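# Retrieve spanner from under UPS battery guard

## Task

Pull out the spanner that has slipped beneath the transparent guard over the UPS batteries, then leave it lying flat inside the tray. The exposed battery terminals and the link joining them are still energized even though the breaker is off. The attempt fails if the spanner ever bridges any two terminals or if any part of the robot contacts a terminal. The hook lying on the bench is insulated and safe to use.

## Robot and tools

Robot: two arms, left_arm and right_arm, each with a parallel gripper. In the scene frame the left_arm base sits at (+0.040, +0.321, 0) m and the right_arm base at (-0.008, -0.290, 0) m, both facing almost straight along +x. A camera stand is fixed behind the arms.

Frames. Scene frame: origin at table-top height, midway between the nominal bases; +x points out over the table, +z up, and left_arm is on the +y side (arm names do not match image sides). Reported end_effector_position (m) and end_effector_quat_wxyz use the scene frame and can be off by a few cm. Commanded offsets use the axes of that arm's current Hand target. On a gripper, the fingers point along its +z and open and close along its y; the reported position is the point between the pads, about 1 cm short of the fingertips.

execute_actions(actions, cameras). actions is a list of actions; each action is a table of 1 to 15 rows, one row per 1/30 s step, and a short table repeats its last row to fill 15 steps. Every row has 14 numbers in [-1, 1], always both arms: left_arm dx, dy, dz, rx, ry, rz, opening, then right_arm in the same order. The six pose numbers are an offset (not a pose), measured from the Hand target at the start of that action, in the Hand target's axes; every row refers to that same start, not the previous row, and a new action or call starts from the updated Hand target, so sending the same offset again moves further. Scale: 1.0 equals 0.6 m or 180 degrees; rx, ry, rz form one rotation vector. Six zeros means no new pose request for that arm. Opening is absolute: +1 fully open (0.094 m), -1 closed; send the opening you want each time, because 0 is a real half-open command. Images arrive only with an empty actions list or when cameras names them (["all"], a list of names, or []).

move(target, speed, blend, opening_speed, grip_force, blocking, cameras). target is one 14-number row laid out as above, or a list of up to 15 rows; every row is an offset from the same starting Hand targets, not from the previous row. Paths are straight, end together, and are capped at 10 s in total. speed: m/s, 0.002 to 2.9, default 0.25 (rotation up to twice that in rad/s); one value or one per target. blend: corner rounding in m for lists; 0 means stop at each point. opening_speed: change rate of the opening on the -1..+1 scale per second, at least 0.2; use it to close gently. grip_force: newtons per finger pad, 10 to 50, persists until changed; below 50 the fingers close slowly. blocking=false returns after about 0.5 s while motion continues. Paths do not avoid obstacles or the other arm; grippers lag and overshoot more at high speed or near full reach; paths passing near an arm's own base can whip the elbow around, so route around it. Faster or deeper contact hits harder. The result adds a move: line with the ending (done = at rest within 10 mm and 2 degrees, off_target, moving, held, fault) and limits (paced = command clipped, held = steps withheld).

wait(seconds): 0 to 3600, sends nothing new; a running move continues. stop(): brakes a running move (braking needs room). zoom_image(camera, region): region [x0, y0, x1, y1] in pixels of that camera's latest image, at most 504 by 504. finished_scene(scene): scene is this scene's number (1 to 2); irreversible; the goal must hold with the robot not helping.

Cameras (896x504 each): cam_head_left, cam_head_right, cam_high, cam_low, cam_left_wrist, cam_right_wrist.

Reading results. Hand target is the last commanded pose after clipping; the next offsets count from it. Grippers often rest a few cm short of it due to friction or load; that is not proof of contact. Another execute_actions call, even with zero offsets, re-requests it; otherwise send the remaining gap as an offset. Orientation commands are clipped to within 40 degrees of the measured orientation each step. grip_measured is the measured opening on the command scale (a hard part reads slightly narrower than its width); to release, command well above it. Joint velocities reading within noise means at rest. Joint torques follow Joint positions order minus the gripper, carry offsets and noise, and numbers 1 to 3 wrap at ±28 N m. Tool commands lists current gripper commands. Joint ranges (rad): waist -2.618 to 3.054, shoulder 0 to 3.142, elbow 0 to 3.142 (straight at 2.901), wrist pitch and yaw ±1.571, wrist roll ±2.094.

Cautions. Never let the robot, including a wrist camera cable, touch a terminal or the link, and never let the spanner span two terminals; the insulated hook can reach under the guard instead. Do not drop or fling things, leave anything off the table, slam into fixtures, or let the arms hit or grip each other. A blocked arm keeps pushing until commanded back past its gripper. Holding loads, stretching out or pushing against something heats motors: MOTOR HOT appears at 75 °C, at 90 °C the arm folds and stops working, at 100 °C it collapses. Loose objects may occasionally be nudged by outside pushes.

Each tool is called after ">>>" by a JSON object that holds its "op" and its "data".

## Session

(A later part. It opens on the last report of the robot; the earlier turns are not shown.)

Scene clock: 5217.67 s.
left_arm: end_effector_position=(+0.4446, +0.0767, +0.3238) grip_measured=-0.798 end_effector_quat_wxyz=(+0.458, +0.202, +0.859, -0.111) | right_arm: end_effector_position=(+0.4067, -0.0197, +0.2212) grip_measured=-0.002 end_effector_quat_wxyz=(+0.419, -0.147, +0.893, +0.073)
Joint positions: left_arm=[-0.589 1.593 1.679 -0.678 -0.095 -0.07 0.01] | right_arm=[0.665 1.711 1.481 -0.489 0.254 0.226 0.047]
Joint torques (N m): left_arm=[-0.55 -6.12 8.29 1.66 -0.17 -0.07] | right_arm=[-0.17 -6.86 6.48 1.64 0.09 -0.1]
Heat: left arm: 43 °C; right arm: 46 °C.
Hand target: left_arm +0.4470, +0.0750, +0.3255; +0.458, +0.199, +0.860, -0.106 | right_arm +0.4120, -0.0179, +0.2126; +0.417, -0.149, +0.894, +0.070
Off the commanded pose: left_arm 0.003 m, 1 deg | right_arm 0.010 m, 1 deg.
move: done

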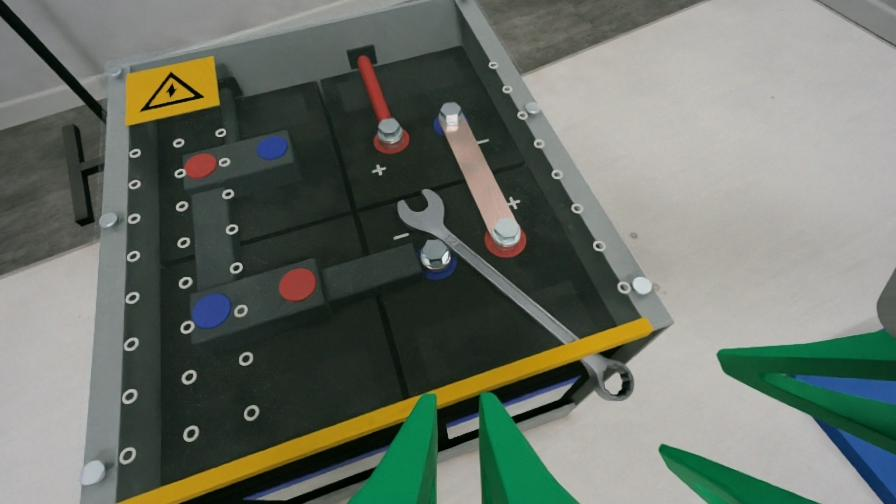

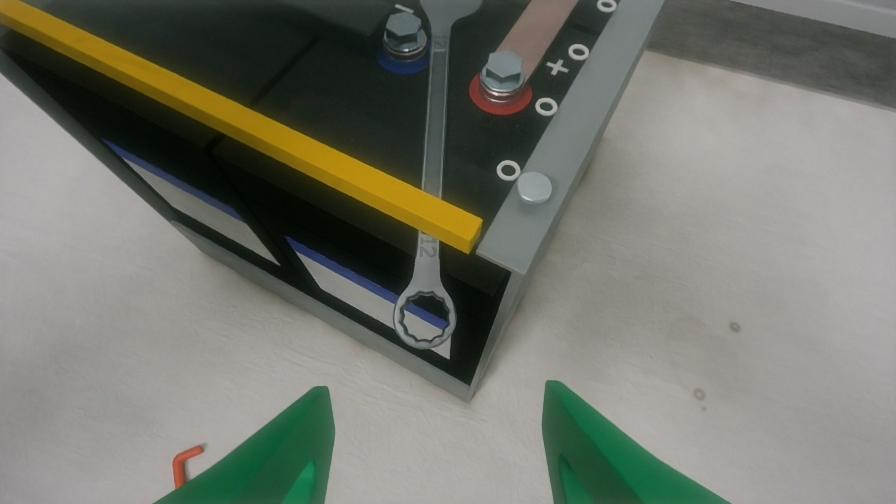

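>>> {"op": "wait", "data": {"seconds": 0.1, "cameras": ["cam_right_wrist", "cam_left_wrist"]}}

Scene clock: 5257.87 s.
left_arm: end_effector_position=(+0.4446, +0.0767, +0.3238) grip_measured=-0.798 end_effector_quat_wxyz=(+0.458, +0.202, +0.859, -0.111) | right_arm: end_effector_position=(+0.4067, -0.0196, +0.2213) grip_measured=-0.002 end_effector_quat_wxyz=(+0.419, -0.147, +0.893, +0.073)
Joint positions: left_arm=[-0.589 1.593 1.679 -0.678 -0.095 -0.07 0.01] | right_arm=[0.665 1.711 1.481 -0.489 0.254 0.226 0.047]
Joint torques (N m): left_arm=[-0.55 -6.12 8.29 1.67 -0.17 -0.08] | right_arm=[-0.43 -7.02 6.48 1.58 0.07 -0.14]
Heat: left arm: 43 °C; right arm: 43 °C.
Hand target: left_arm +0.4470, +0.0750, +0.3255; +0.458, +0.199, +0.860, -0.106 | right_arm +0.4120, -0.0179, +0.2126; +0.417, -0.149, +0.894, +0.070
Tool commands: left_gripper/opening=-0.8 right_gripper/opening=+0.0
Off the commanded pose: left_arm 0.003 m, 1 deg | right_arm 0.010 m, 1 deg.
wait: 0.10 s; at rest from the start
Images, in order (width x height): cam_left_wrist 896x504, cam_right_wrist 896x504.

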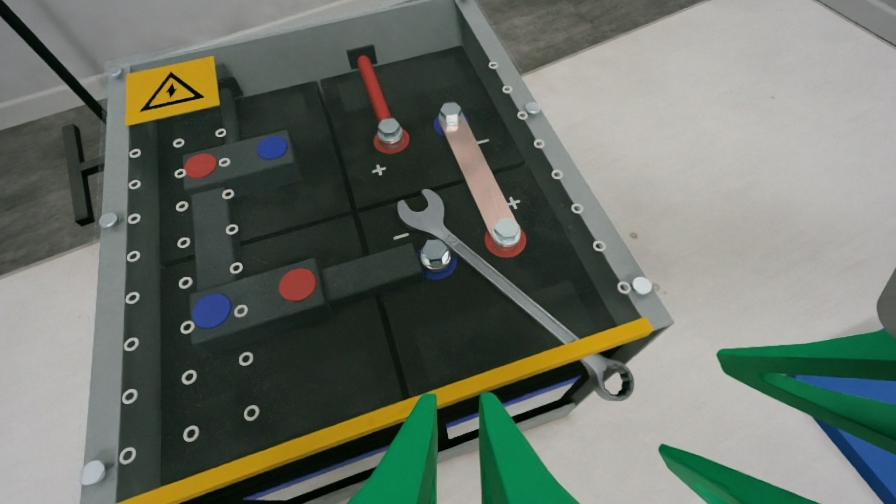

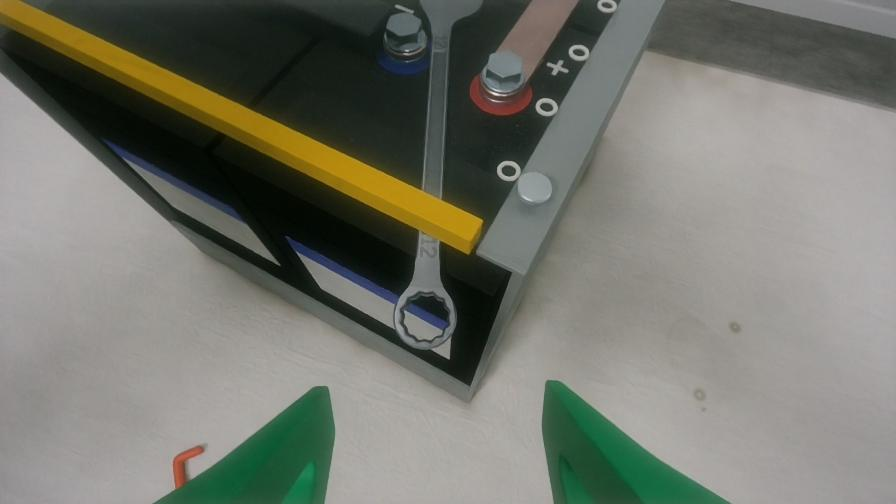

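>>> {"op": "move", "data": {"target": [0,0,0,0,0,0,-0.8,0.0141,0.0062,0.0519,0,0,0,0.0], "speed": 0.08, "cameras": ["cam_right_wrist", "cam_left_wrist"]}}

Scene clock: 5320.50 s.
left_arm: end_effector_position=(+0.4446, +0.0767, +0.3238) grip_measured=-0.798 end_effector_quat_wxyz=(+0.458, +0.202, +0.859, -0.111) | right_arm: end_effector_position=(+0.4229, -0.0089, +0.1955) grip_measured=-0.002 end_effector_quat_wxyz=(+0.419, -0.147, +0.893, +0.073)
Joint positions: left_arm=[-0.589 1.593 1.679 -0.678 -0.095 -0.07 0.01] | right_arm=[0.66 1.787 1.469 -0.4 0.249 0.221 0.047]
Joint torques (N m): left_arm=[-0.55 -6.12 8.29 1.66 -0.17 -0.07] | right_arm=[-0.57 -7.77 6.46 1.61 0.07 -0.09]
Heat: left arm: 43 °C; right arm: 43 °C.
Hand target: left_arm +0.4470, +0.0750, +0.3255; +0.458, +0.199, +0.860, -0.106 | right_arm +0.4283, -0.0084, +0.1861; +0.417, -0.149, +0.894, +0.070
Off the commanded pose: left_arm 0.003 m, 1 deg | right_arm 0.011 m, 1 deg.
move: off_target (right_arm)
Images, in order (width x height): cam_left_wrist 896x504, cam_right_wrist 896x504.

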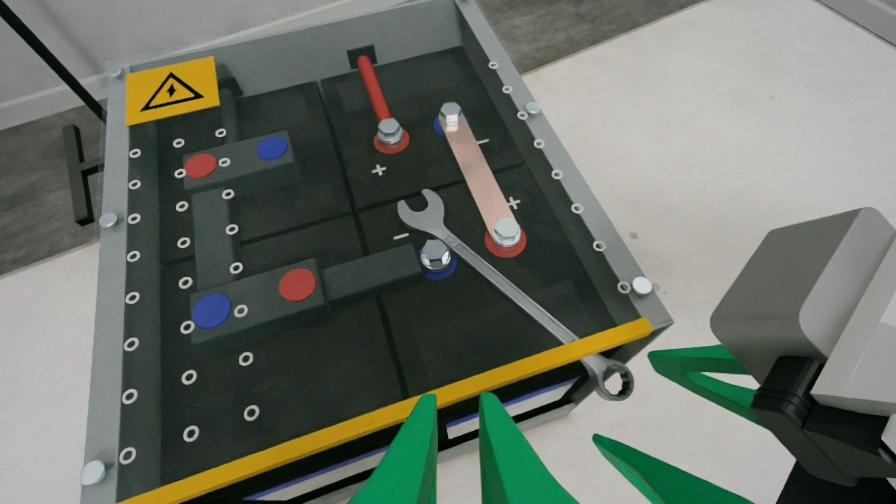

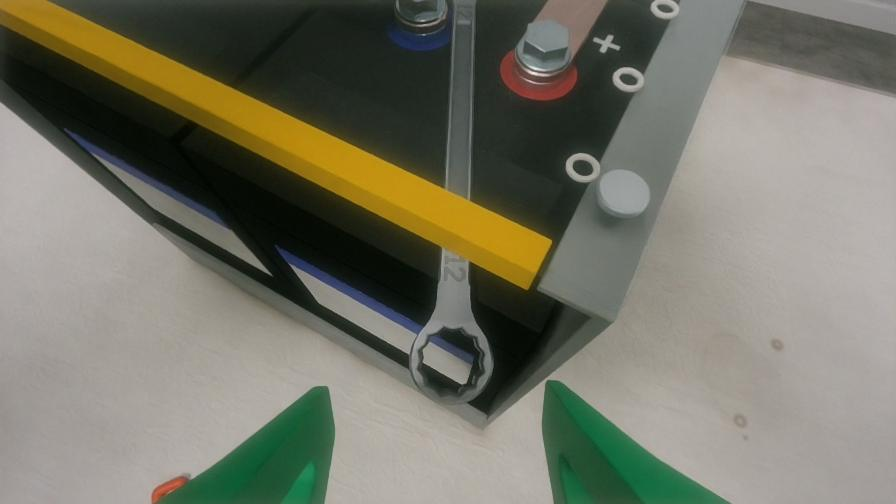

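>>> {"op": "zoom_image", "data": {"camera": "cam_right_wrist", "region": [300, 200, 580, 460]}}

Scaled by 1.800 from the camera's image (finer frame: 1280x720).

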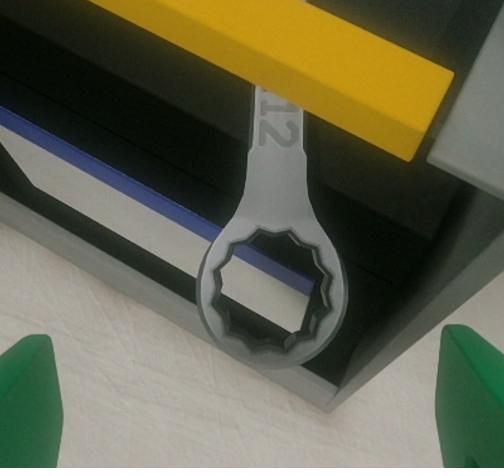

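>>> {"op": "zoom_image", "data": {"camera": "cam_right_wrist", "region": [420, 260, 660, 440]}}

>>> {"op": "zoom_image", "data": {"camera": "cam_left_wrist", "region": [500, 280, 740, 460]}}

Scaled by 2.100 from the camera's image (finer frame: 1280x720).

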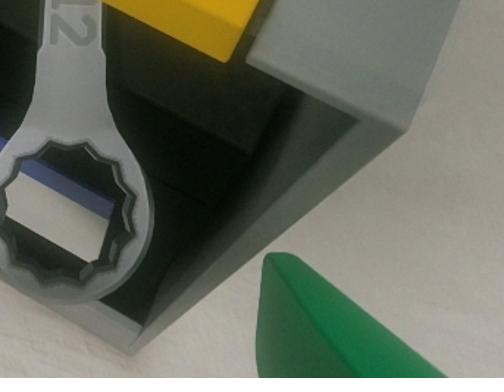

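Scaled by 2.100 from the camera's image (finer frame: 1280x720).

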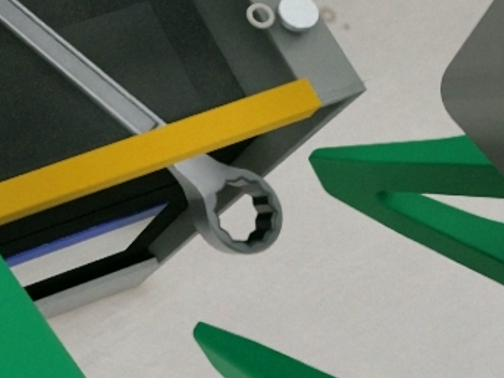

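>>> {"op": "move", "data": {"target": [[0,0,0,0,0,0,-0.8,0,0,0,0,0,0,-0.31],[0,0,0,0,0,0,-0.8,0,0,0.0192,0,0,0,-0.31]], "speed": 0.05, "cameras": ["cam_right_wrist", "cam_left_wrist"]}}

Scene clock: 5549.33 s.
left_arm: end_effector_position=(+0.4446, +0.0767, +0.3238) grip_measured=-0.798 end_effector_quat_wxyz=(+0.458, +0.202, +0.859, -0.111) | right_arm: end_effector_position=(+0.4292, -0.0077, +0.1827) grip_measured=-0.308 end_effector_quat_wxyz=(+0.414, -0.149, +0.895, +0.070)
Joint positions: left_arm=[-0.589 1.593 1.679 -0.678 -0.095 -0.07 0.01] | right_arm=[0.652 1.821 1.469 -0.378 0.244 0.216 0.032]
Joint torques (N m): left_arm=[-0.54 -6.12 8.31 1.67 -0.17 -0.08] | right_arm=[-0.53 -7.87 7.53 1.55 0.06 -0.1]
Heat: left arm: 43 °C; right arm: 43 °C.
Hand target: left_arm +0.4470, +0.0750, +0.3255; +0.458, +0.199, +0.860, -0.106 | right_arm +0.4366, -0.0055, +0.1788; +0.417, -0.149, +0.894, +0.070
Off the commanded pose: left_arm 0.003 m, 1 deg | right_arm 0.009 m, 0 deg.
move: done
Images, in order (width x height): cam_left_wrist 896x504, cam_right_wrist 896x504.

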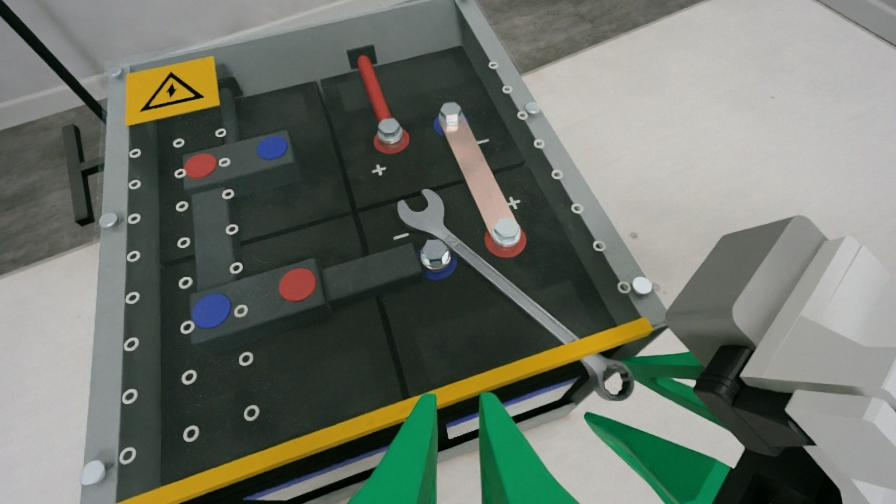

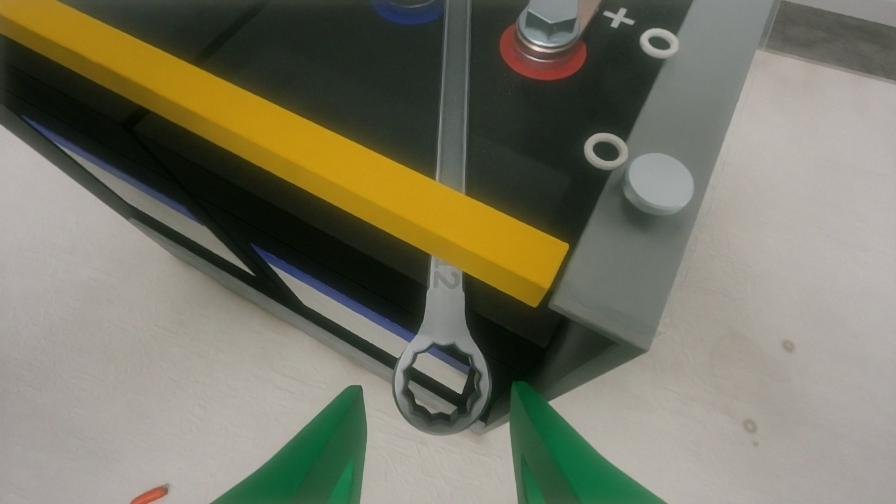

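>>> {"op": "zoom_image", "data": {"camera": "cam_right_wrist", "region": [340, 300, 560, 480]}}

>>> {"op": "zoom_image", "data": {"camera": "cam_left_wrist", "region": [520, 320, 720, 480]}}

Scaled by 2.291 from the camera's image (finer frame: 1280x720).

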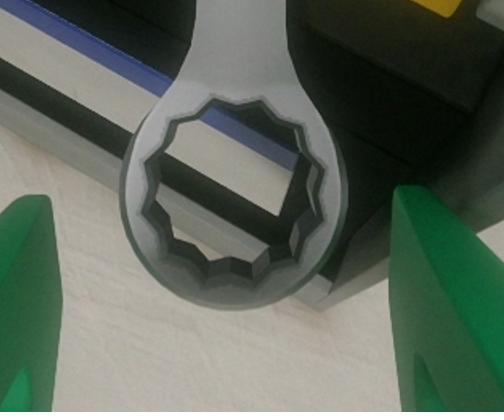

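Scaled by 2.520 from the camera's image (finer frame: 1280x720).

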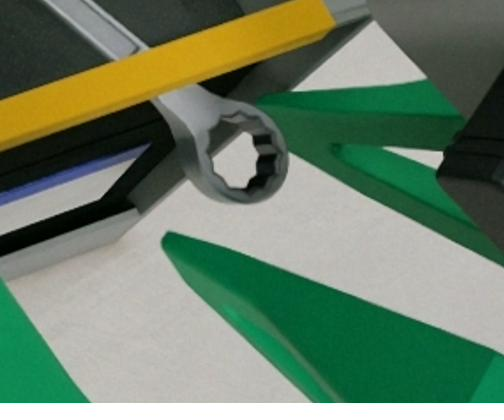

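>>> {"op": "move", "data": {"target": [0,0,0,0,0,0,-0.8,-0.0175,0,-0.0102,0,0,0,-0.31], "speed": 0.05}}

Scene clock: 5594.97 s.
left_arm: end_effector_position=(+0.4446, +0.0767, +0.3238) grip_measured=-0.798 end_effector_quat_wxyz=(+0.458, +0.202, +0.859, -0.111) | right_arm: end_effector_position=(+0.4318, -0.0054, +0.1941) grip_measured=-0.308 end_effector_quat_wxyz=(+0.420, -0.148, +0.892, +0.074)
Joint positions: left_arm=[-0.589 1.593 1.679 -0.678 -0.095 -0.07 0.01] | right_arm=[0.652 1.821 1.503 -0.395 0.243 0.215 0.032]
Joint torques (N m): left_arm=[-0.54 -6.11 8.29 1.66 -0.17 -0.08] | right_arm=[-0.64 -7.76 8.84 1.26 0.09 -0.1]
Heat: left arm: 43 °C; right arm: 44 °C.
Hand target: left_arm +0.4470, +0.0750, +0.3255; +0.458, +0.199, +0.860, -0.106 | right_arm +0.4385, -0.0049, +0.1908; +0.417, -0.149, +0.894, +0.070
Off the commanded pose: left_arm 0.003 m, 1 deg | right_arm 0.007 m, 1 deg.
move: done

>>> {"op": "wait", "data": {"seconds": 0.1, "cameras": ["cam_right_wrist", "cam_left_wrist"]}}

>>> {"op": "zoom_image", "data": {"camera": "cam_right_wrist", "region": [340, 300, 560, 480]}}

>>> {"op": "zoom_image", "data": {"camera": "cam_left_wrist", "region": [520, 320, 720, 480]}}

Scene clock: 5603.17 s.
left_arm: end_effector_position=(+0.4446, +0.0767, +0.3238) grip_measured=-0.798 end_effector_quat_wxyz=(+0.458, +0.202, +0.859, -0.111) | right_arm: end_effector_position=(+0.4318, -0.0055, +0.1940) grip_measured=-0.308 end_effector_quat_wxyz=(+0.420, -0.148, +0.892, +0.074)
Joint positions: left_arm=[-0.589 1.593 1.679 -0.678 -0.095 -0.07 0.01] | right_arm=[0.652 1.821 1.503 -0.396 0.243 0.215 0.032]
Joint torques (N m): left_arm=[-0.55 -6.12 8.29 1.66 -0.17 -0.07] | right_arm=[-0.57 -7.84 8.81 1.28 0.01 -0.08]
Heat: left arm: 43 °C; right arm: 45 °C.
Hand target: left_arm +0.4470, +0.0750, +0.3255; +0.458, +0.199, +0.860, -0.106 | right_arm +0.4386, -0.0049, +0.1908; +0.417, -0.149, +0.894, +0.070
Tool commands: left_gripper/opening=-0.8 right_gripper/opening=-0.31
Off the commanded pose: left_arm 0.003 m, 1 deg | right_arm 0.007 m, 1 deg.
wait: 0.10 s; at rest from the start
Images, in order (width x height): cam_left_wrist 896x504, cam_right_wrist 896x504.

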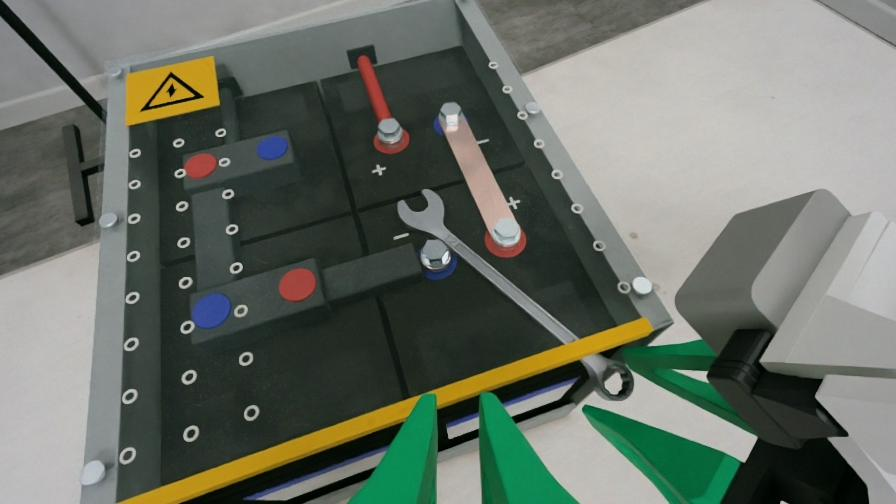

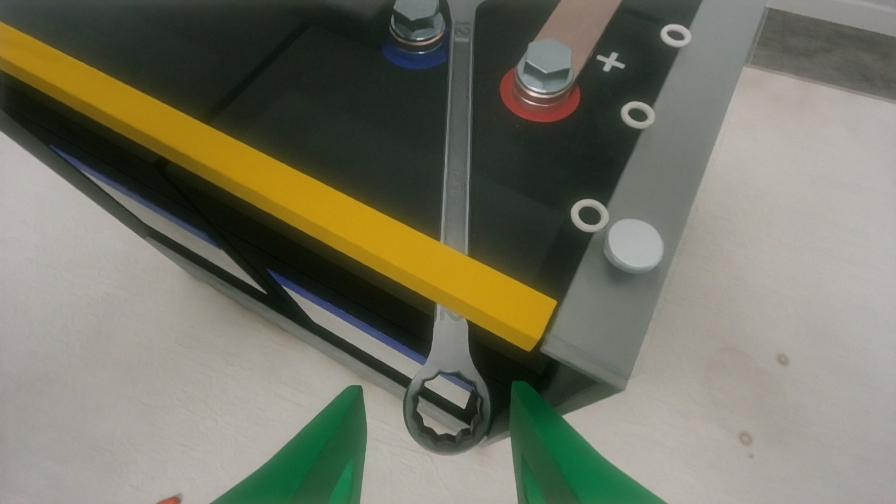

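Scaled by 2.291 from the camera's image (finer frame: 1280x720).

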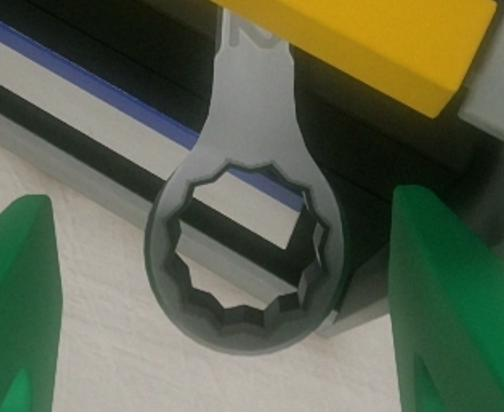

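Scaled by 2.520 from the camera's image (finer frame: 1280x720).

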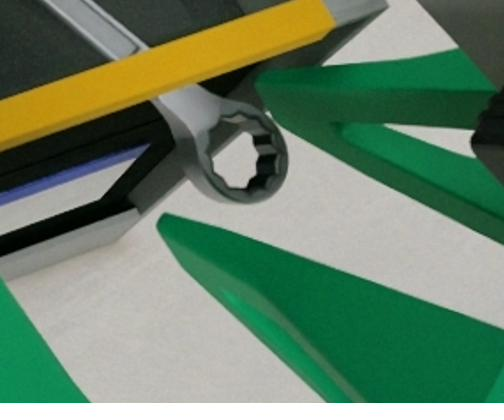

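>>> {"op": "move", "data": {"target": [0,0,0,0,0,0,-0.8,0.0064,-0.003,0.0054,0,0,0,-0.31], "speed": 0.05, "cameras": ["cam_right_wrist", "cam_left_wrist"]}}

>>> {"op": "zoom_image", "data": {"camera": "cam_right_wrist", "region": [340, 300, 560, 480]}}

Scene clock: 5635.67 s.
left_arm: end_effector_position=(+0.4446, +0.0767, +0.3238) grip_measured=-0.798 end_effector_quat_wxyz=(+0.458, +0.202, +0.859, -0.111) | right_arm: end_effector_position=(+0.4330, -0.0072, +0.1939) grip_measured=-0.308 end_effector_quat_wxyz=(+0.420, -0.147, +0.892, +0.074)
Joint positions: left_arm=[-0.589 1.593 1.679 -0.678 -0.095 -0.07 0.01] | right_arm=[0.647 1.821 1.503 -0.396 0.239 0.212 0.032]
Joint torques (N m): left_arm=[-0.55 -6.11 8.29 1.66 -0.18 -0.08] | right_arm=[-0.46 -7.86 7.41 1.52 0.07 -0.1]
Heat: left arm: 43 °C; right arm: 46 °C.
Hand target: left_arm +0.4470, +0.0750, +0.3255; +0.458, +0.199, +0.860, -0.106 | right_arm +0.4392, -0.0066, +0.1858; +0.417, -0.149, +0.894, +0.070
Off the commanded pose: left_arm 0.003 m, 1 deg | right_arm 0.010 m, 1 deg.
move: done
Images, in order (width x height): cam_left_wrist 896x504, cam_right_wrist 896x504.

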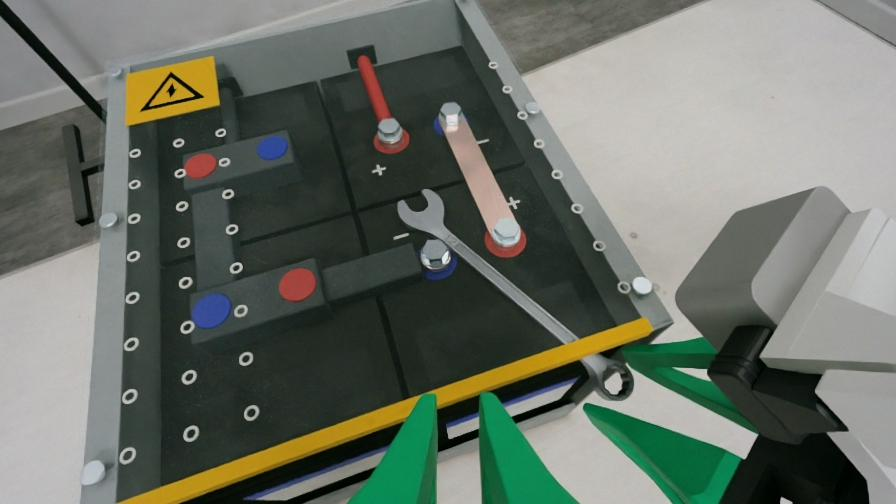

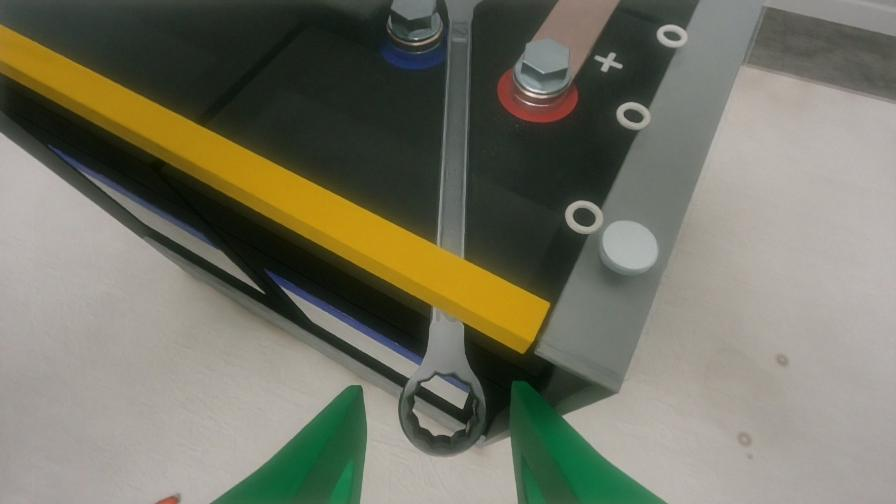

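Scaled by 2.291 from the camera's image (finer frame: 1280x720).

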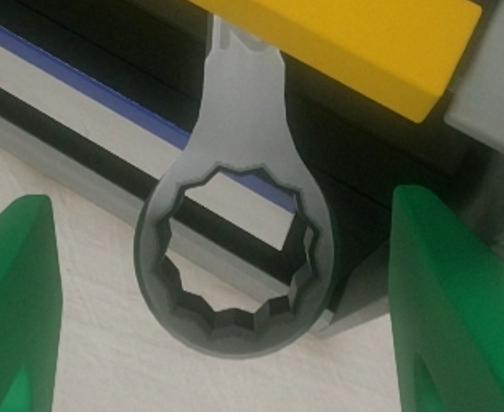

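>>> {"op": "move", "data": {"target": [0,0,0,0,0,0,-0.8,0.0038,0,0.0032,0,0,0,-0.31], "speed": 0.05}}

Scene clock: 5641.80 s.
left_arm: end_effector_position=(+0.4446, +0.0767, +0.3238) grip_measured=-0.798 end_effector_quat_wxyz=(+0.458, +0.202, +0.859, -0.111) | right_arm: end_effector_position=(+0.4333, -0.0070, +0.1943) grip_measured=-0.308 end_effector_quat_wxyz=(+0.421, -0.147, +0.892, +0.074)
Joint positions: left_arm=[-0.589 1.593 1.679 -0.678 -0.095 -0.07 0.01] | right_arm=[0.647 1.821 1.503 -0.394 0.239 0.212 0.032]
Joint torques (N m): left_arm=[-0.54 -6.12 8.29 1.66 -0.17 -0.08] | right_arm=[-0.47 -7.71 6.54 1.6 0.04 -0.1]
Heat: left arm: 43 °C; right arm: 46 °C.
Hand target: left_arm +0.4470, +0.0750, +0.3255; +0.458, +0.199, +0.860, -0.106 | right_arm +0.4392, -0.0066, +0.1829; +0.417, -0.149, +0.894, +0.070
Off the commanded pose: left_arm 0.003 m, 1 deg | right_arm 0.013 m, 1 deg.
move: off_target (right_arm)

>>> {"op": "move", "data": {"target": [0,0,0,0,0,0,-0.8,0.0038,0,0.0032,0,0,0,-0.31], "speed": 0.05}}

Scene clock: 5650.20 s.
left_arm: end_effector_position=(+0.4446, +0.0767, +0.3238) grip_measured=-0.798 end_effector_quat_wxyz=(+0.458, +0.202, +0.859, -0.111) | right_arm: end_effector_position=(+0.4346, -0.0059, +0.1963) grip_measured=-0.308 end_effector_quat_wxyz=(+0.425, -0.146, +0.890, +0.077)
Joint positions: left_arm=[-0.589 1.593 1.679 -0.678 -0.095 -0.07 0.01] | right_arm=[0.647 1.821 1.503 -0.383 0.239 0.212 0.032]
Joint torques (N m): left_arm=[-0.54 -6.11 8.29 1.66 -0.17 -0.08] | right_arm=[-0.58 -7.75 5.74 1.59 0.11 -0.1]
Heat: left arm: 43 °C; right arm: 45 °C.
Hand target: left_arm +0.4470, +0.0750, +0.3255; +0.458, +0.199, +0.860, -0.106 | right_arm +0.4392, -0.0066, +0.1799; +0.417, -0.149, +0.894, +0.070
Off the commanded pose: left_arm 0.003 m, 1 deg | right_arm 0.017 m, 1 deg.
move: off_target (right_arm)

>>> {"op": "move", "data": {"target": [0,0,0,0,0,0,-0.8,0.0064,0,0.0054,0,0,0,-0.31], "speed": 0.05}}

Scene clock: 5657.83 s.
left_arm: end_effector_position=(+0.4446, +0.0767, +0.3238) grip_measured=-0.798 end_effector_quat_wxyz=(+0.458, +0.202, +0.859, -0.111) | right_arm: end_effector_position=(+0.4338, -0.0065, +0.1901) grip_measured=-0.308 end_effector_quat_wxyz=(+0.424, -0.147, +0.891, +0.076)
Joint positions: left_arm=[-0.589 1.593 1.679 -0.678 -0.095 -0.07 0.01] | right_arm=[0.647 1.821 1.48 -0.363 0.239 0.212 0.032]
Joint torques (N m): left_arm=[-0.54 -6.12 8.28 1.66 -0.17 -0.08] | right_arm=[-0.61 -7.5 6.04 1.63 0.09 -0.08]
Heat: left arm: 43 °C; right arm: 44 °C.
Hand target: left_arm +0.4470, +0.0750, +0.3255; +0.458, +0.199, +0.860, -0.106 | right_arm +0.4392, -0.0066, +0.1748; +0.417, -0.149, +0.894, +0.070
Off the commanded pose: left_arm 0.003 m, 1 deg | right_arm 0.016 m, 1 deg.
move: off_target (right_arm)

>>> {"op": "wait", "data": {"seconds": 0.1, "cameras": ["cam_right_wrist", "cam_left_wrist"]}}

>>> {"op": "zoom_image", "data": {"camera": "cam_right_wrist", "region": [340, 300, 560, 480]}}

>>> {"op": "zoom_image", "data": {"camera": "cam_left_wrist", "region": [520, 320, 720, 480]}}

Scene clock: 5664.93 s.
left_arm: end_effector_position=(+0.4446, +0.0767, +0.3238) grip_measured=-0.798 end_effector_quat_wxyz=(+0.458, +0.202, +0.859, -0.111) | right_arm: end_effector_position=(+0.4339, -0.0065, +0.1901) grip_measured=-0.308 end_effector_quat_wxyz=(+0.424, -0.147, +0.890, +0.076)
Joint positions: left_arm=[-0.589 1.593 1.679 -0.678 -0.095 -0.07 0.01] | right_arm=[0.647 1.821 1.48 -0.363 0.239 0.212 0.032]
Joint torques (N m): left_arm=[-0.55 -6.12 8.29 1.66 -0.17 -0.08] | right_arm=[-0.64 -7.42 6.23 1.61 0.06 -0.09]
Heat: left arm: 43 °C; right arm: 44 °C.
Hand target: left_arm +0.4470, +0.0750, +0.3255; +0.458, +0.199, +0.860, -0.106 | right_arm +0.4392, -0.0066, +0.1748; +0.417, -0.149, +0.894, +0.070
Tool commands: left_gripper/opening=-0.8 right_gripper/opening=-0.31
Off the commanded pose: left_arm 0.003 m, 1 deg | right_arm 0.016 m, 1 deg.
wait: 0.10 s; at rest from the start
Images, in order (width x height): cam_left_wrist 896x504, cam_right_wrist 896x504.

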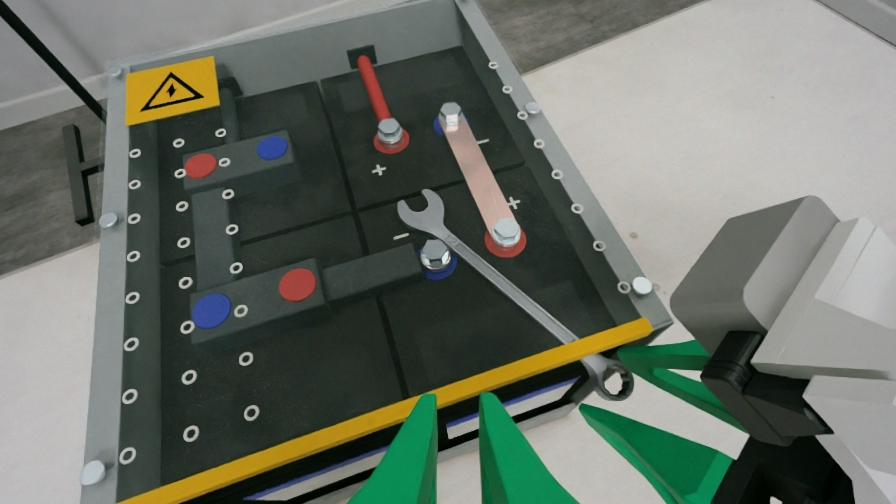

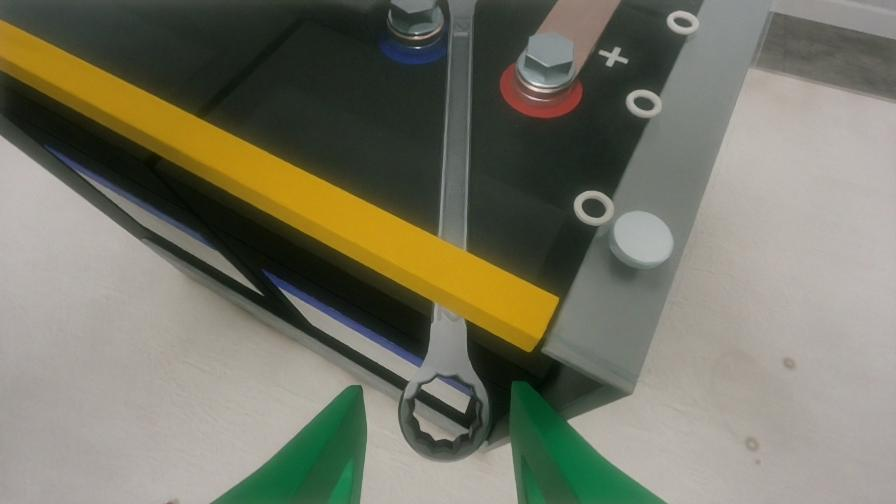

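Scaled by 2.291 from the camera's image (finer frame: 1280x720).

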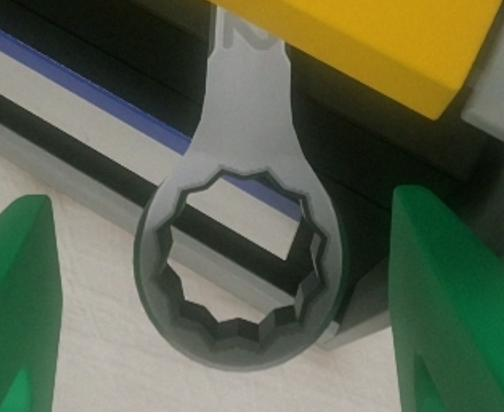

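Scaled by 2.520 from the camera's image (finer frame: 1280x720).

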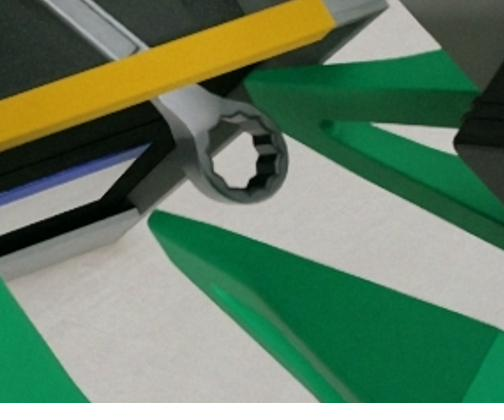

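>>> {"op": "move", "data": {"target": [0,0,0,0,0,0,-0.8,0,-0.0022,0,0,0,0,-1.0], "speed": 0.05, "opening_speed": 0.5, "cameras": ["cam_right_wrist", "cam_left_wrist"]}}

>>> {"op": "zoom_image", "data": {"camera": "cam_left_wrist", "region": [520, 320, 720, 480]}}

Scene clock: 5688.67 s.
left_arm: end_effector_position=(+0.4446, +0.0767, +0.3238) grip_measured=-0.798 end_effector_quat_wxyz=(+0.458, +0.202, +0.859, -0.111) | right_arm: end_effector_position=(+0.4350, -0.0078, +0.1903) grip_measured=-0.644 end_effector_quat_wxyz=(+0.424, -0.146, +0.890, +0.076)
Joint positions: left_arm=[-0.589 1.593 1.679 -0.678 -0.095 -0.07 0.01] | right_arm=[0.643 1.821 1.48 -0.362 0.237 0.21 0.017]
Joint torques (N m): left_arm=[-0.55 -6.12 8.29 1.66 -0.17 -0.08] | right_arm=[-0.32 -7.6 6.11 1.61 0.06 -0.12]
Heat: left arm: 43 °C; right arm: 43 °C.
Hand target: left_arm +0.4470, +0.0750, +0.3255; +0.458, +0.199, +0.860, -0.106 | right_arm +0.4396, -0.0078, +0.1748; +0.417, -0.149, +0.894, +0.069
Off the commanded pose: left_arm 0.003 m, 1 deg | right_arm 0.016 m, 1 deg.
move: off_target (right_arm)
Images, in order (width x height): cam_left_wrist 896x504, cam_right_wrist 896x504.

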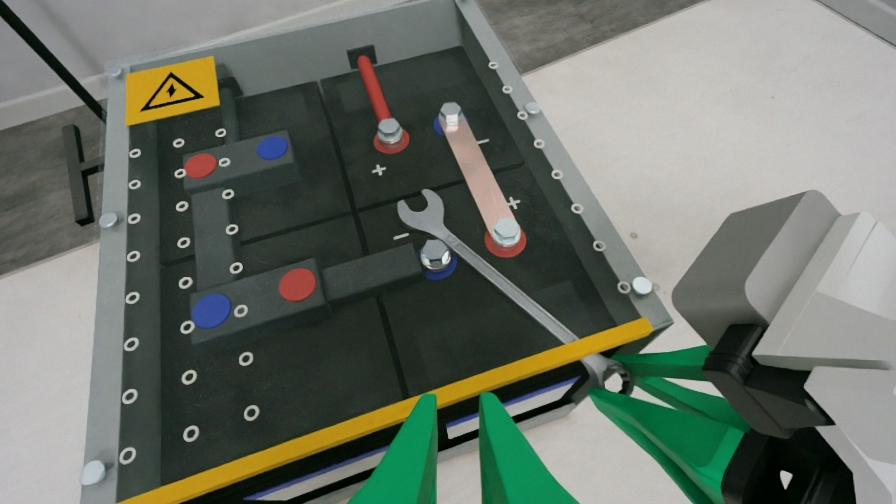

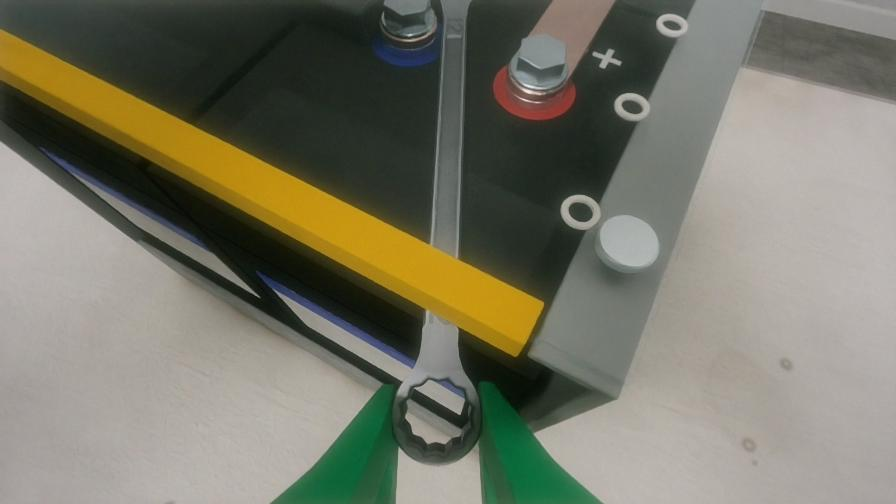

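Scaled by 2.520 from the camera's image (finer frame: 1280x720).

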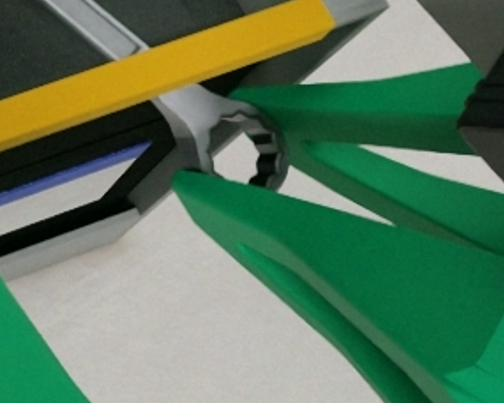

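>>> {"op": "move", "data": {"target": [0,0,0,0,0,0,-0.8,-0.0102,0,-0.0086,0,-0.0111,0,-1.0], "speed": 0.04}}

Scene clock: 5712.70 s.
left_arm: end_effector_position=(+0.4446, +0.0767, +0.3238) grip_measured=-0.798 end_effector_quat_wxyz=(+0.458, +0.202, +0.859, -0.111) | right_arm: end_effector_position=(+0.4368, -0.0063, +0.1901) grip_measured=-0.644 end_effector_quat_wxyz=(+0.431, -0.147, +0.887, +0.078)
Joint positions: left_arm=[-0.589 1.593 1.679 -0.678 -0.095 -0.07 0.01] | right_arm=[0.643 1.821 1.467 -0.331 0.237 0.205 0.017]
Joint torques (N m): left_arm=[-0.55 -6.11 8.29 1.66 -0.18 -0.07] | right_arm=[-0.25 -9.2 5.78 1.68 0.13 -0.14]
Heat: left arm: 43 °C; right arm: 43 °C.
Hand target: left_arm +0.4470, +0.0750, +0.3255; +0.458, +0.199, +0.860, -0.106 | right_arm +0.4396, -0.0078, +0.1828; +0.433, -0.148, +0.886, +0.072
Off the commanded pose: left_arm 0.003 m, 1 deg | right_arm 0.008 m, 1 deg.
move: done

>>> {"op": "wait", "data": {"seconds": 0.1, "cameras": ["cam_left_wrist", "cam_low", "cam_right_wrist"]}}

>>> {"op": "zoom_image", "data": {"camera": "cam_left_wrist", "region": [380, 160, 660, 420]}}

Scene clock: 5719.43 s.
left_arm: end_effector_position=(+0.4446, +0.0767, +0.3238) grip_measured=-0.798 end_effector_quat_wxyz=(+0.458, +0.202, +0.859, -0.111) | right_arm: end_effector_position=(+0.4368, -0.0064, +0.1899) grip_measured=-0.644 end_effector_quat_wxyz=(+0.431, -0.147, +0.887, +0.078)
Joint positions: left_arm=[-0.589 1.593 1.679 -0.678 -0.095 -0.07 0.01] | right_arm=[0.643 1.821 1.466 -0.331 0.237 0.205 0.017]
Joint torques (N m): left_arm=[-0.55 -6.12 8.29 1.66 -0.18 -0.08] | right_arm=[-0.25 -9.25 5.71 1.67 0.12 -0.14]
Heat: left arm: 43 °C; right arm: 42 °C.
Hand target: left_arm +0.4470, +0.0750, +0.3255; +0.458, +0.199, +0.860, -0.106 | right_arm +0.4395, -0.0078, +0.1827; +0.433, -0.148, +0.886, +0.072
Tool commands: left_gripper/opening=-0.8 right_gripper/opening=-1.0
Off the commanded pose: left_arm 0.003 m, 1 deg | right_arm 0.008 m, 1 deg.
wait: 0.10 s; at rest from the start
Images, in order (width x height): cam_low 896x504, cam_left_wrist 896x504, cam_right_wrist 896x504.

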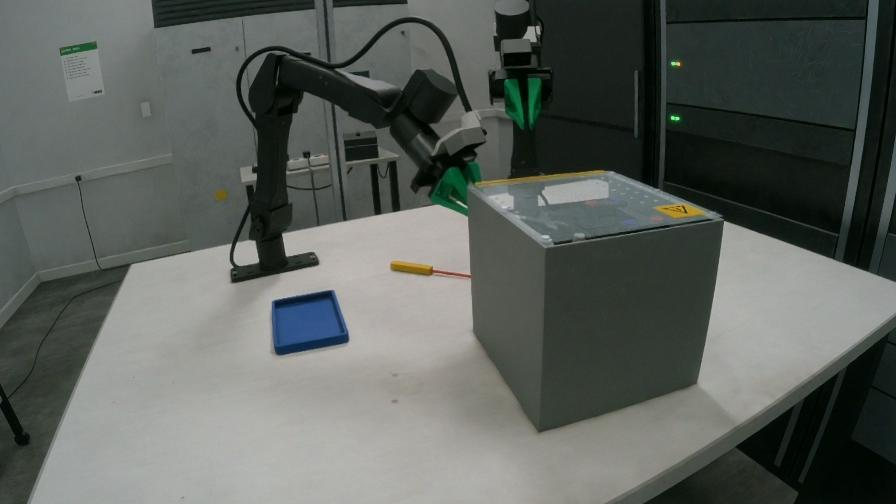

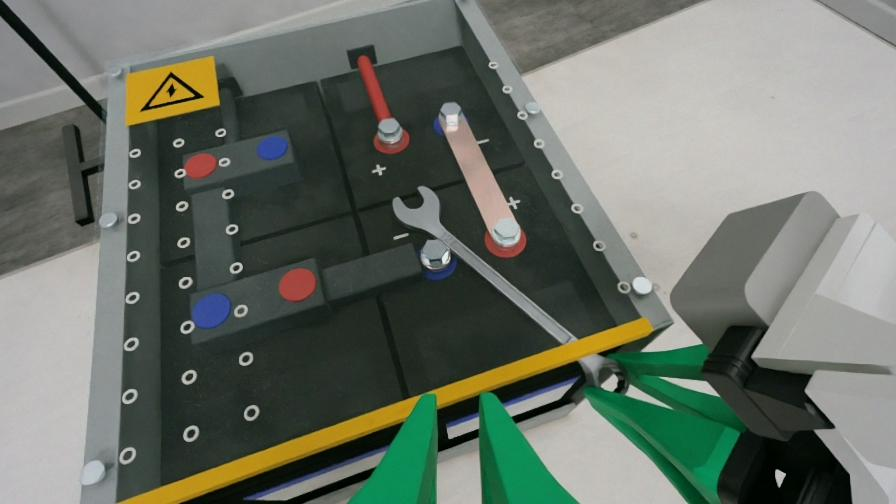

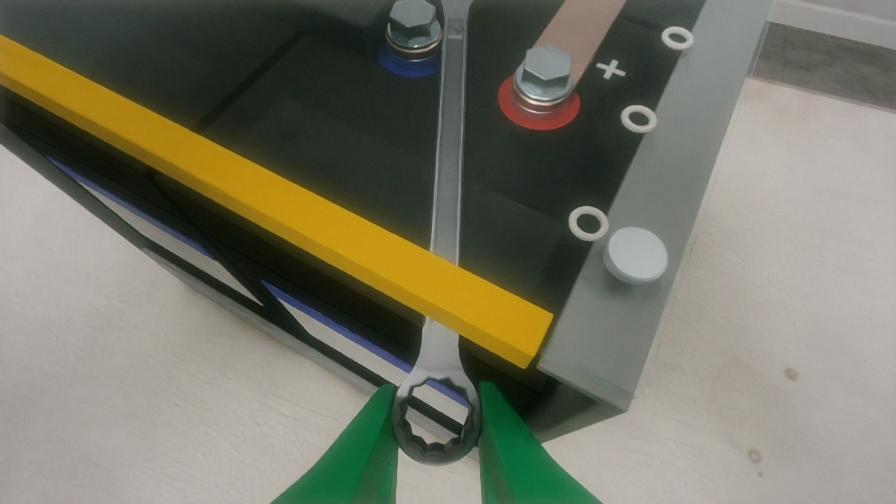

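Scaled by 1.800 from the camera's image (finer frame: 1280x720).

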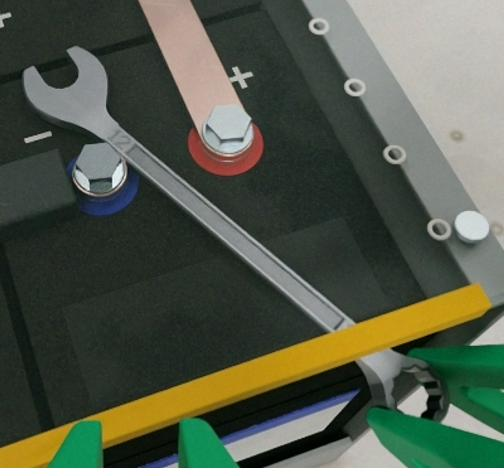

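>>> {"op": "move", "data": {"target": [0,0,0,0,0,0,-0.8,-0.0131,0,-0.0102,0,0,0,-1.0], "speed": 0.04}}

Scene clock: 5730.17 s.
left_arm: end_effector_position=(+0.4446, +0.0767, +0.3238) grip_measured=-0.798 end_effector_quat_wxyz=(+0.458, +0.202, +0.859, -0.111) | right_arm: end_effector_position=(+0.4367, -0.0064, +0.1899) grip_measured=-0.644 end_effector_quat_wxyz=(+0.431, -0.147, +0.887, +0.078)
Joint positions: left_arm=[-0.589 1.593 1.679 -0.678 -0.095 -0.07 0.01] | right_arm=[0.643 1.821 1.466 -0.331 0.237 0.205 0.017]
Joint torques (N m): left_arm=[-0.55 -6.13 8.29 1.66 -0.17 -0.08] | right_arm=[-0.17 -9.58 8.03 1.26 0.14 -0.11]
Heat: left arm: 43 °C; right arm: 41 °C.
Hand target: left_arm +0.4470, +0.0750, +0.3255; +0.458, +0.199, +0.860, -0.106 | right_arm +0.4396, -0.0078, +0.1927; +0.433, -0.148, +0.886, +0.072
Off the commanded pose: left_arm 0.003 m, 1 deg | right_arm 0.004 m, 1 deg.
move: done

>>> {"op": "move", "data": {"target": [0,0,0,0,0,0,-0.8,-0.0079,0,-0.0061,0,0,0,-1.0], "speed": 0.04}}

Scene clock: 5733.93 s.
left_arm: end_effector_position=(+0.4446, +0.0767, +0.3238) grip_measured=-0.798 end_effector_quat_wxyz=(+0.458, +0.202, +0.859, -0.111) | right_arm: end_effector_position=(+0.4356, -0.0073, +0.1903) grip_measured=-0.644 end_effector_quat_wxyz=(+0.427, -0.149, +0.889, +0.076)
Joint positions: left_arm=[-0.589 1.593 1.679 -0.678 -0.095 -0.07 0.01] | right_arm=[0.643 1.821 1.476 -0.352 0.237 0.203 0.017]
Joint torques (N m): left_arm=[-0.55 -6.11 8.28 1.66 -0.18 -0.07] | right_arm=[-0.14 -9.84 8.9 1.26 0.12 -0.09]
Heat: left arm: 43 °C; right arm: 41 °C.
Hand target: left_arm +0.4470, +0.0750, +0.3255; +0.458, +0.199, +0.860, -0.106 | right_arm +0.4396, -0.0078, +0.1987; +0.433, -0.148, +0.886, +0.072
Off the commanded pose: left_arm 0.003 m, 1 deg | right_arm 0.009 m, 1 deg.
move: done

>>> {"op": "move", "data": {"target": [0,0,0,0,0,0,-0.8,-0.0105,0,-0.0082,0,-0.0083,0,-1.0], "speed": 0.04, "cameras": ["cam_left_wrist"]}}

Scene clock: 5741.90 s.
left_arm: end_effector_position=(+0.4446, +0.0767, +0.3238) grip_measured=-0.798 end_effector_quat_wxyz=(+0.458, +0.202, +0.859, -0.111) | right_arm: end_effector_position=(+0.4356, -0.0074, +0.1903) grip_measured=-0.644 end_effector_quat_wxyz=(+0.427, -0.150, +0.889, +0.075)
Joint positions: left_arm=[-0.589 1.593 1.679 -0.678 -0.095 -0.07 0.01] | right_arm=[0.643 1.821 1.476 -0.352 0.237 0.2 0.017]
Joint torques (N m): left_arm=[-0.55 -6.13 8.29 1.66 -0.17 -0.08] | right_arm=[-0.13 -11.03 8.23 1.4 0.2 -0.13]
Heat: left arm: 43 °C; right arm: 42 °C.
Hand target: left_arm +0.4470, +0.0750, +0.3255; +0.458, +0.199, +0.860, -0.106 | right_arm +0.4396, -0.0078, +0.2066; +0.444, -0.147, +0.881, +0.074
Off the commanded pose: left_arm 0.003 m, 1 deg | right_arm 0.017 m, 2 deg.
move: off_target (right_arm)

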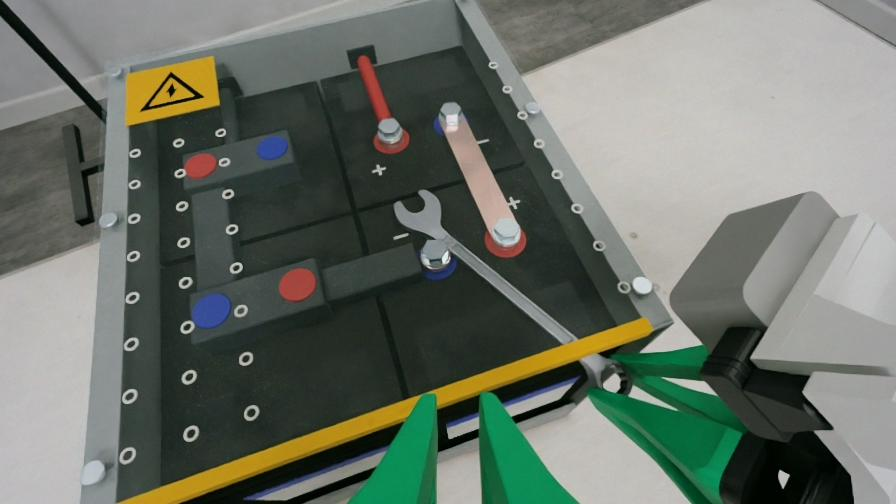

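>>> {"op": "move", "data": {"target": [0,0,0,0,0,0,-0.8,-0.0052,0,-0.0041,0,0,0,-1.0], "speed": 0.03}}

Scene clock: 5746.90 s.
left_arm: end_effector_position=(+0.4446, +0.0767, +0.3238) grip_measured=-0.798 end_effector_quat_wxyz=(+0.458, +0.202, +0.859, -0.111) | right_arm: end_effector_position=(+0.4356, -0.0074, +0.1903) grip_measured=-0.644 end_effector_quat_wxyz=(+0.427, -0.150, +0.889, +0.075)
Joint positions: left_arm=[-0.589 1.593 1.679 -0.678 -0.095 -0.07 0.01] | right_arm=[0.643 1.821 1.476 -0.352 0.237 0.199 0.017]
Joint torques (N m): left_arm=[-0.55 -6.12 8.29 1.66 -0.18 -0.07] | right_arm=[0.06 -11.4 9.26 1.32 0.22 -0.09]
Heat: left arm: 43 °C; right arm: 42 °C.
Hand target: left_arm +0.4470, +0.0750, +0.3255; +0.458, +0.199, +0.860, -0.106 | right_arm +0.4395, -0.0079, +0.2106; +0.444, -0.147, +0.881, +0.074
Off the commanded pose: left_arm 0.003 m, 1 deg | right_arm 0.021 m, 2 deg.
move: off_target (right_arm)

>>> {"op": "move", "data": {"target": [0,0,0,0,0,0,-0.8,-0.0066,0,-0.0051,0,0,0,-1.0], "speed": 0.03}}

Scene clock: 5758.13 s.
left_arm: end_effector_position=(+0.4446, +0.0767, +0.3238) grip_measured=-0.798 end_effector_quat_wxyz=(+0.458, +0.202, +0.859, -0.111) | right_arm: end_effector_position=(+0.4347, -0.0085, +0.1926) grip_measured=-0.644 end_effector_quat_wxyz=(+0.423, -0.151, +0.891, +0.071)
Joint positions: left_arm=[-0.589 1.593 1.679 -0.678 -0.095 -0.07 0.01] | right_arm=[0.643 1.821 1.493 -0.381 0.239 0.199 0.017]
Joint torques (N m): left_arm=[-0.55 -6.11 8.29 1.66 -0.17 -0.08] | right_arm=[-0.16 -11.44 9.36 1.39 0.13 -0.11]
Heat: left arm: 43 °C; right arm: 43 °C.
Hand target: left_arm +0.4470, +0.0750, +0.3255; +0.458, +0.199, +0.860, -0.106 | right_arm +0.4394, -0.0078, +0.2157; +0.444, -0.147, +0.881, +0.074
Off the commanded pose: left_arm 0.003 m, 1 deg | right_arm 0.024 m, 3 deg.
move: off_target (right_arm)


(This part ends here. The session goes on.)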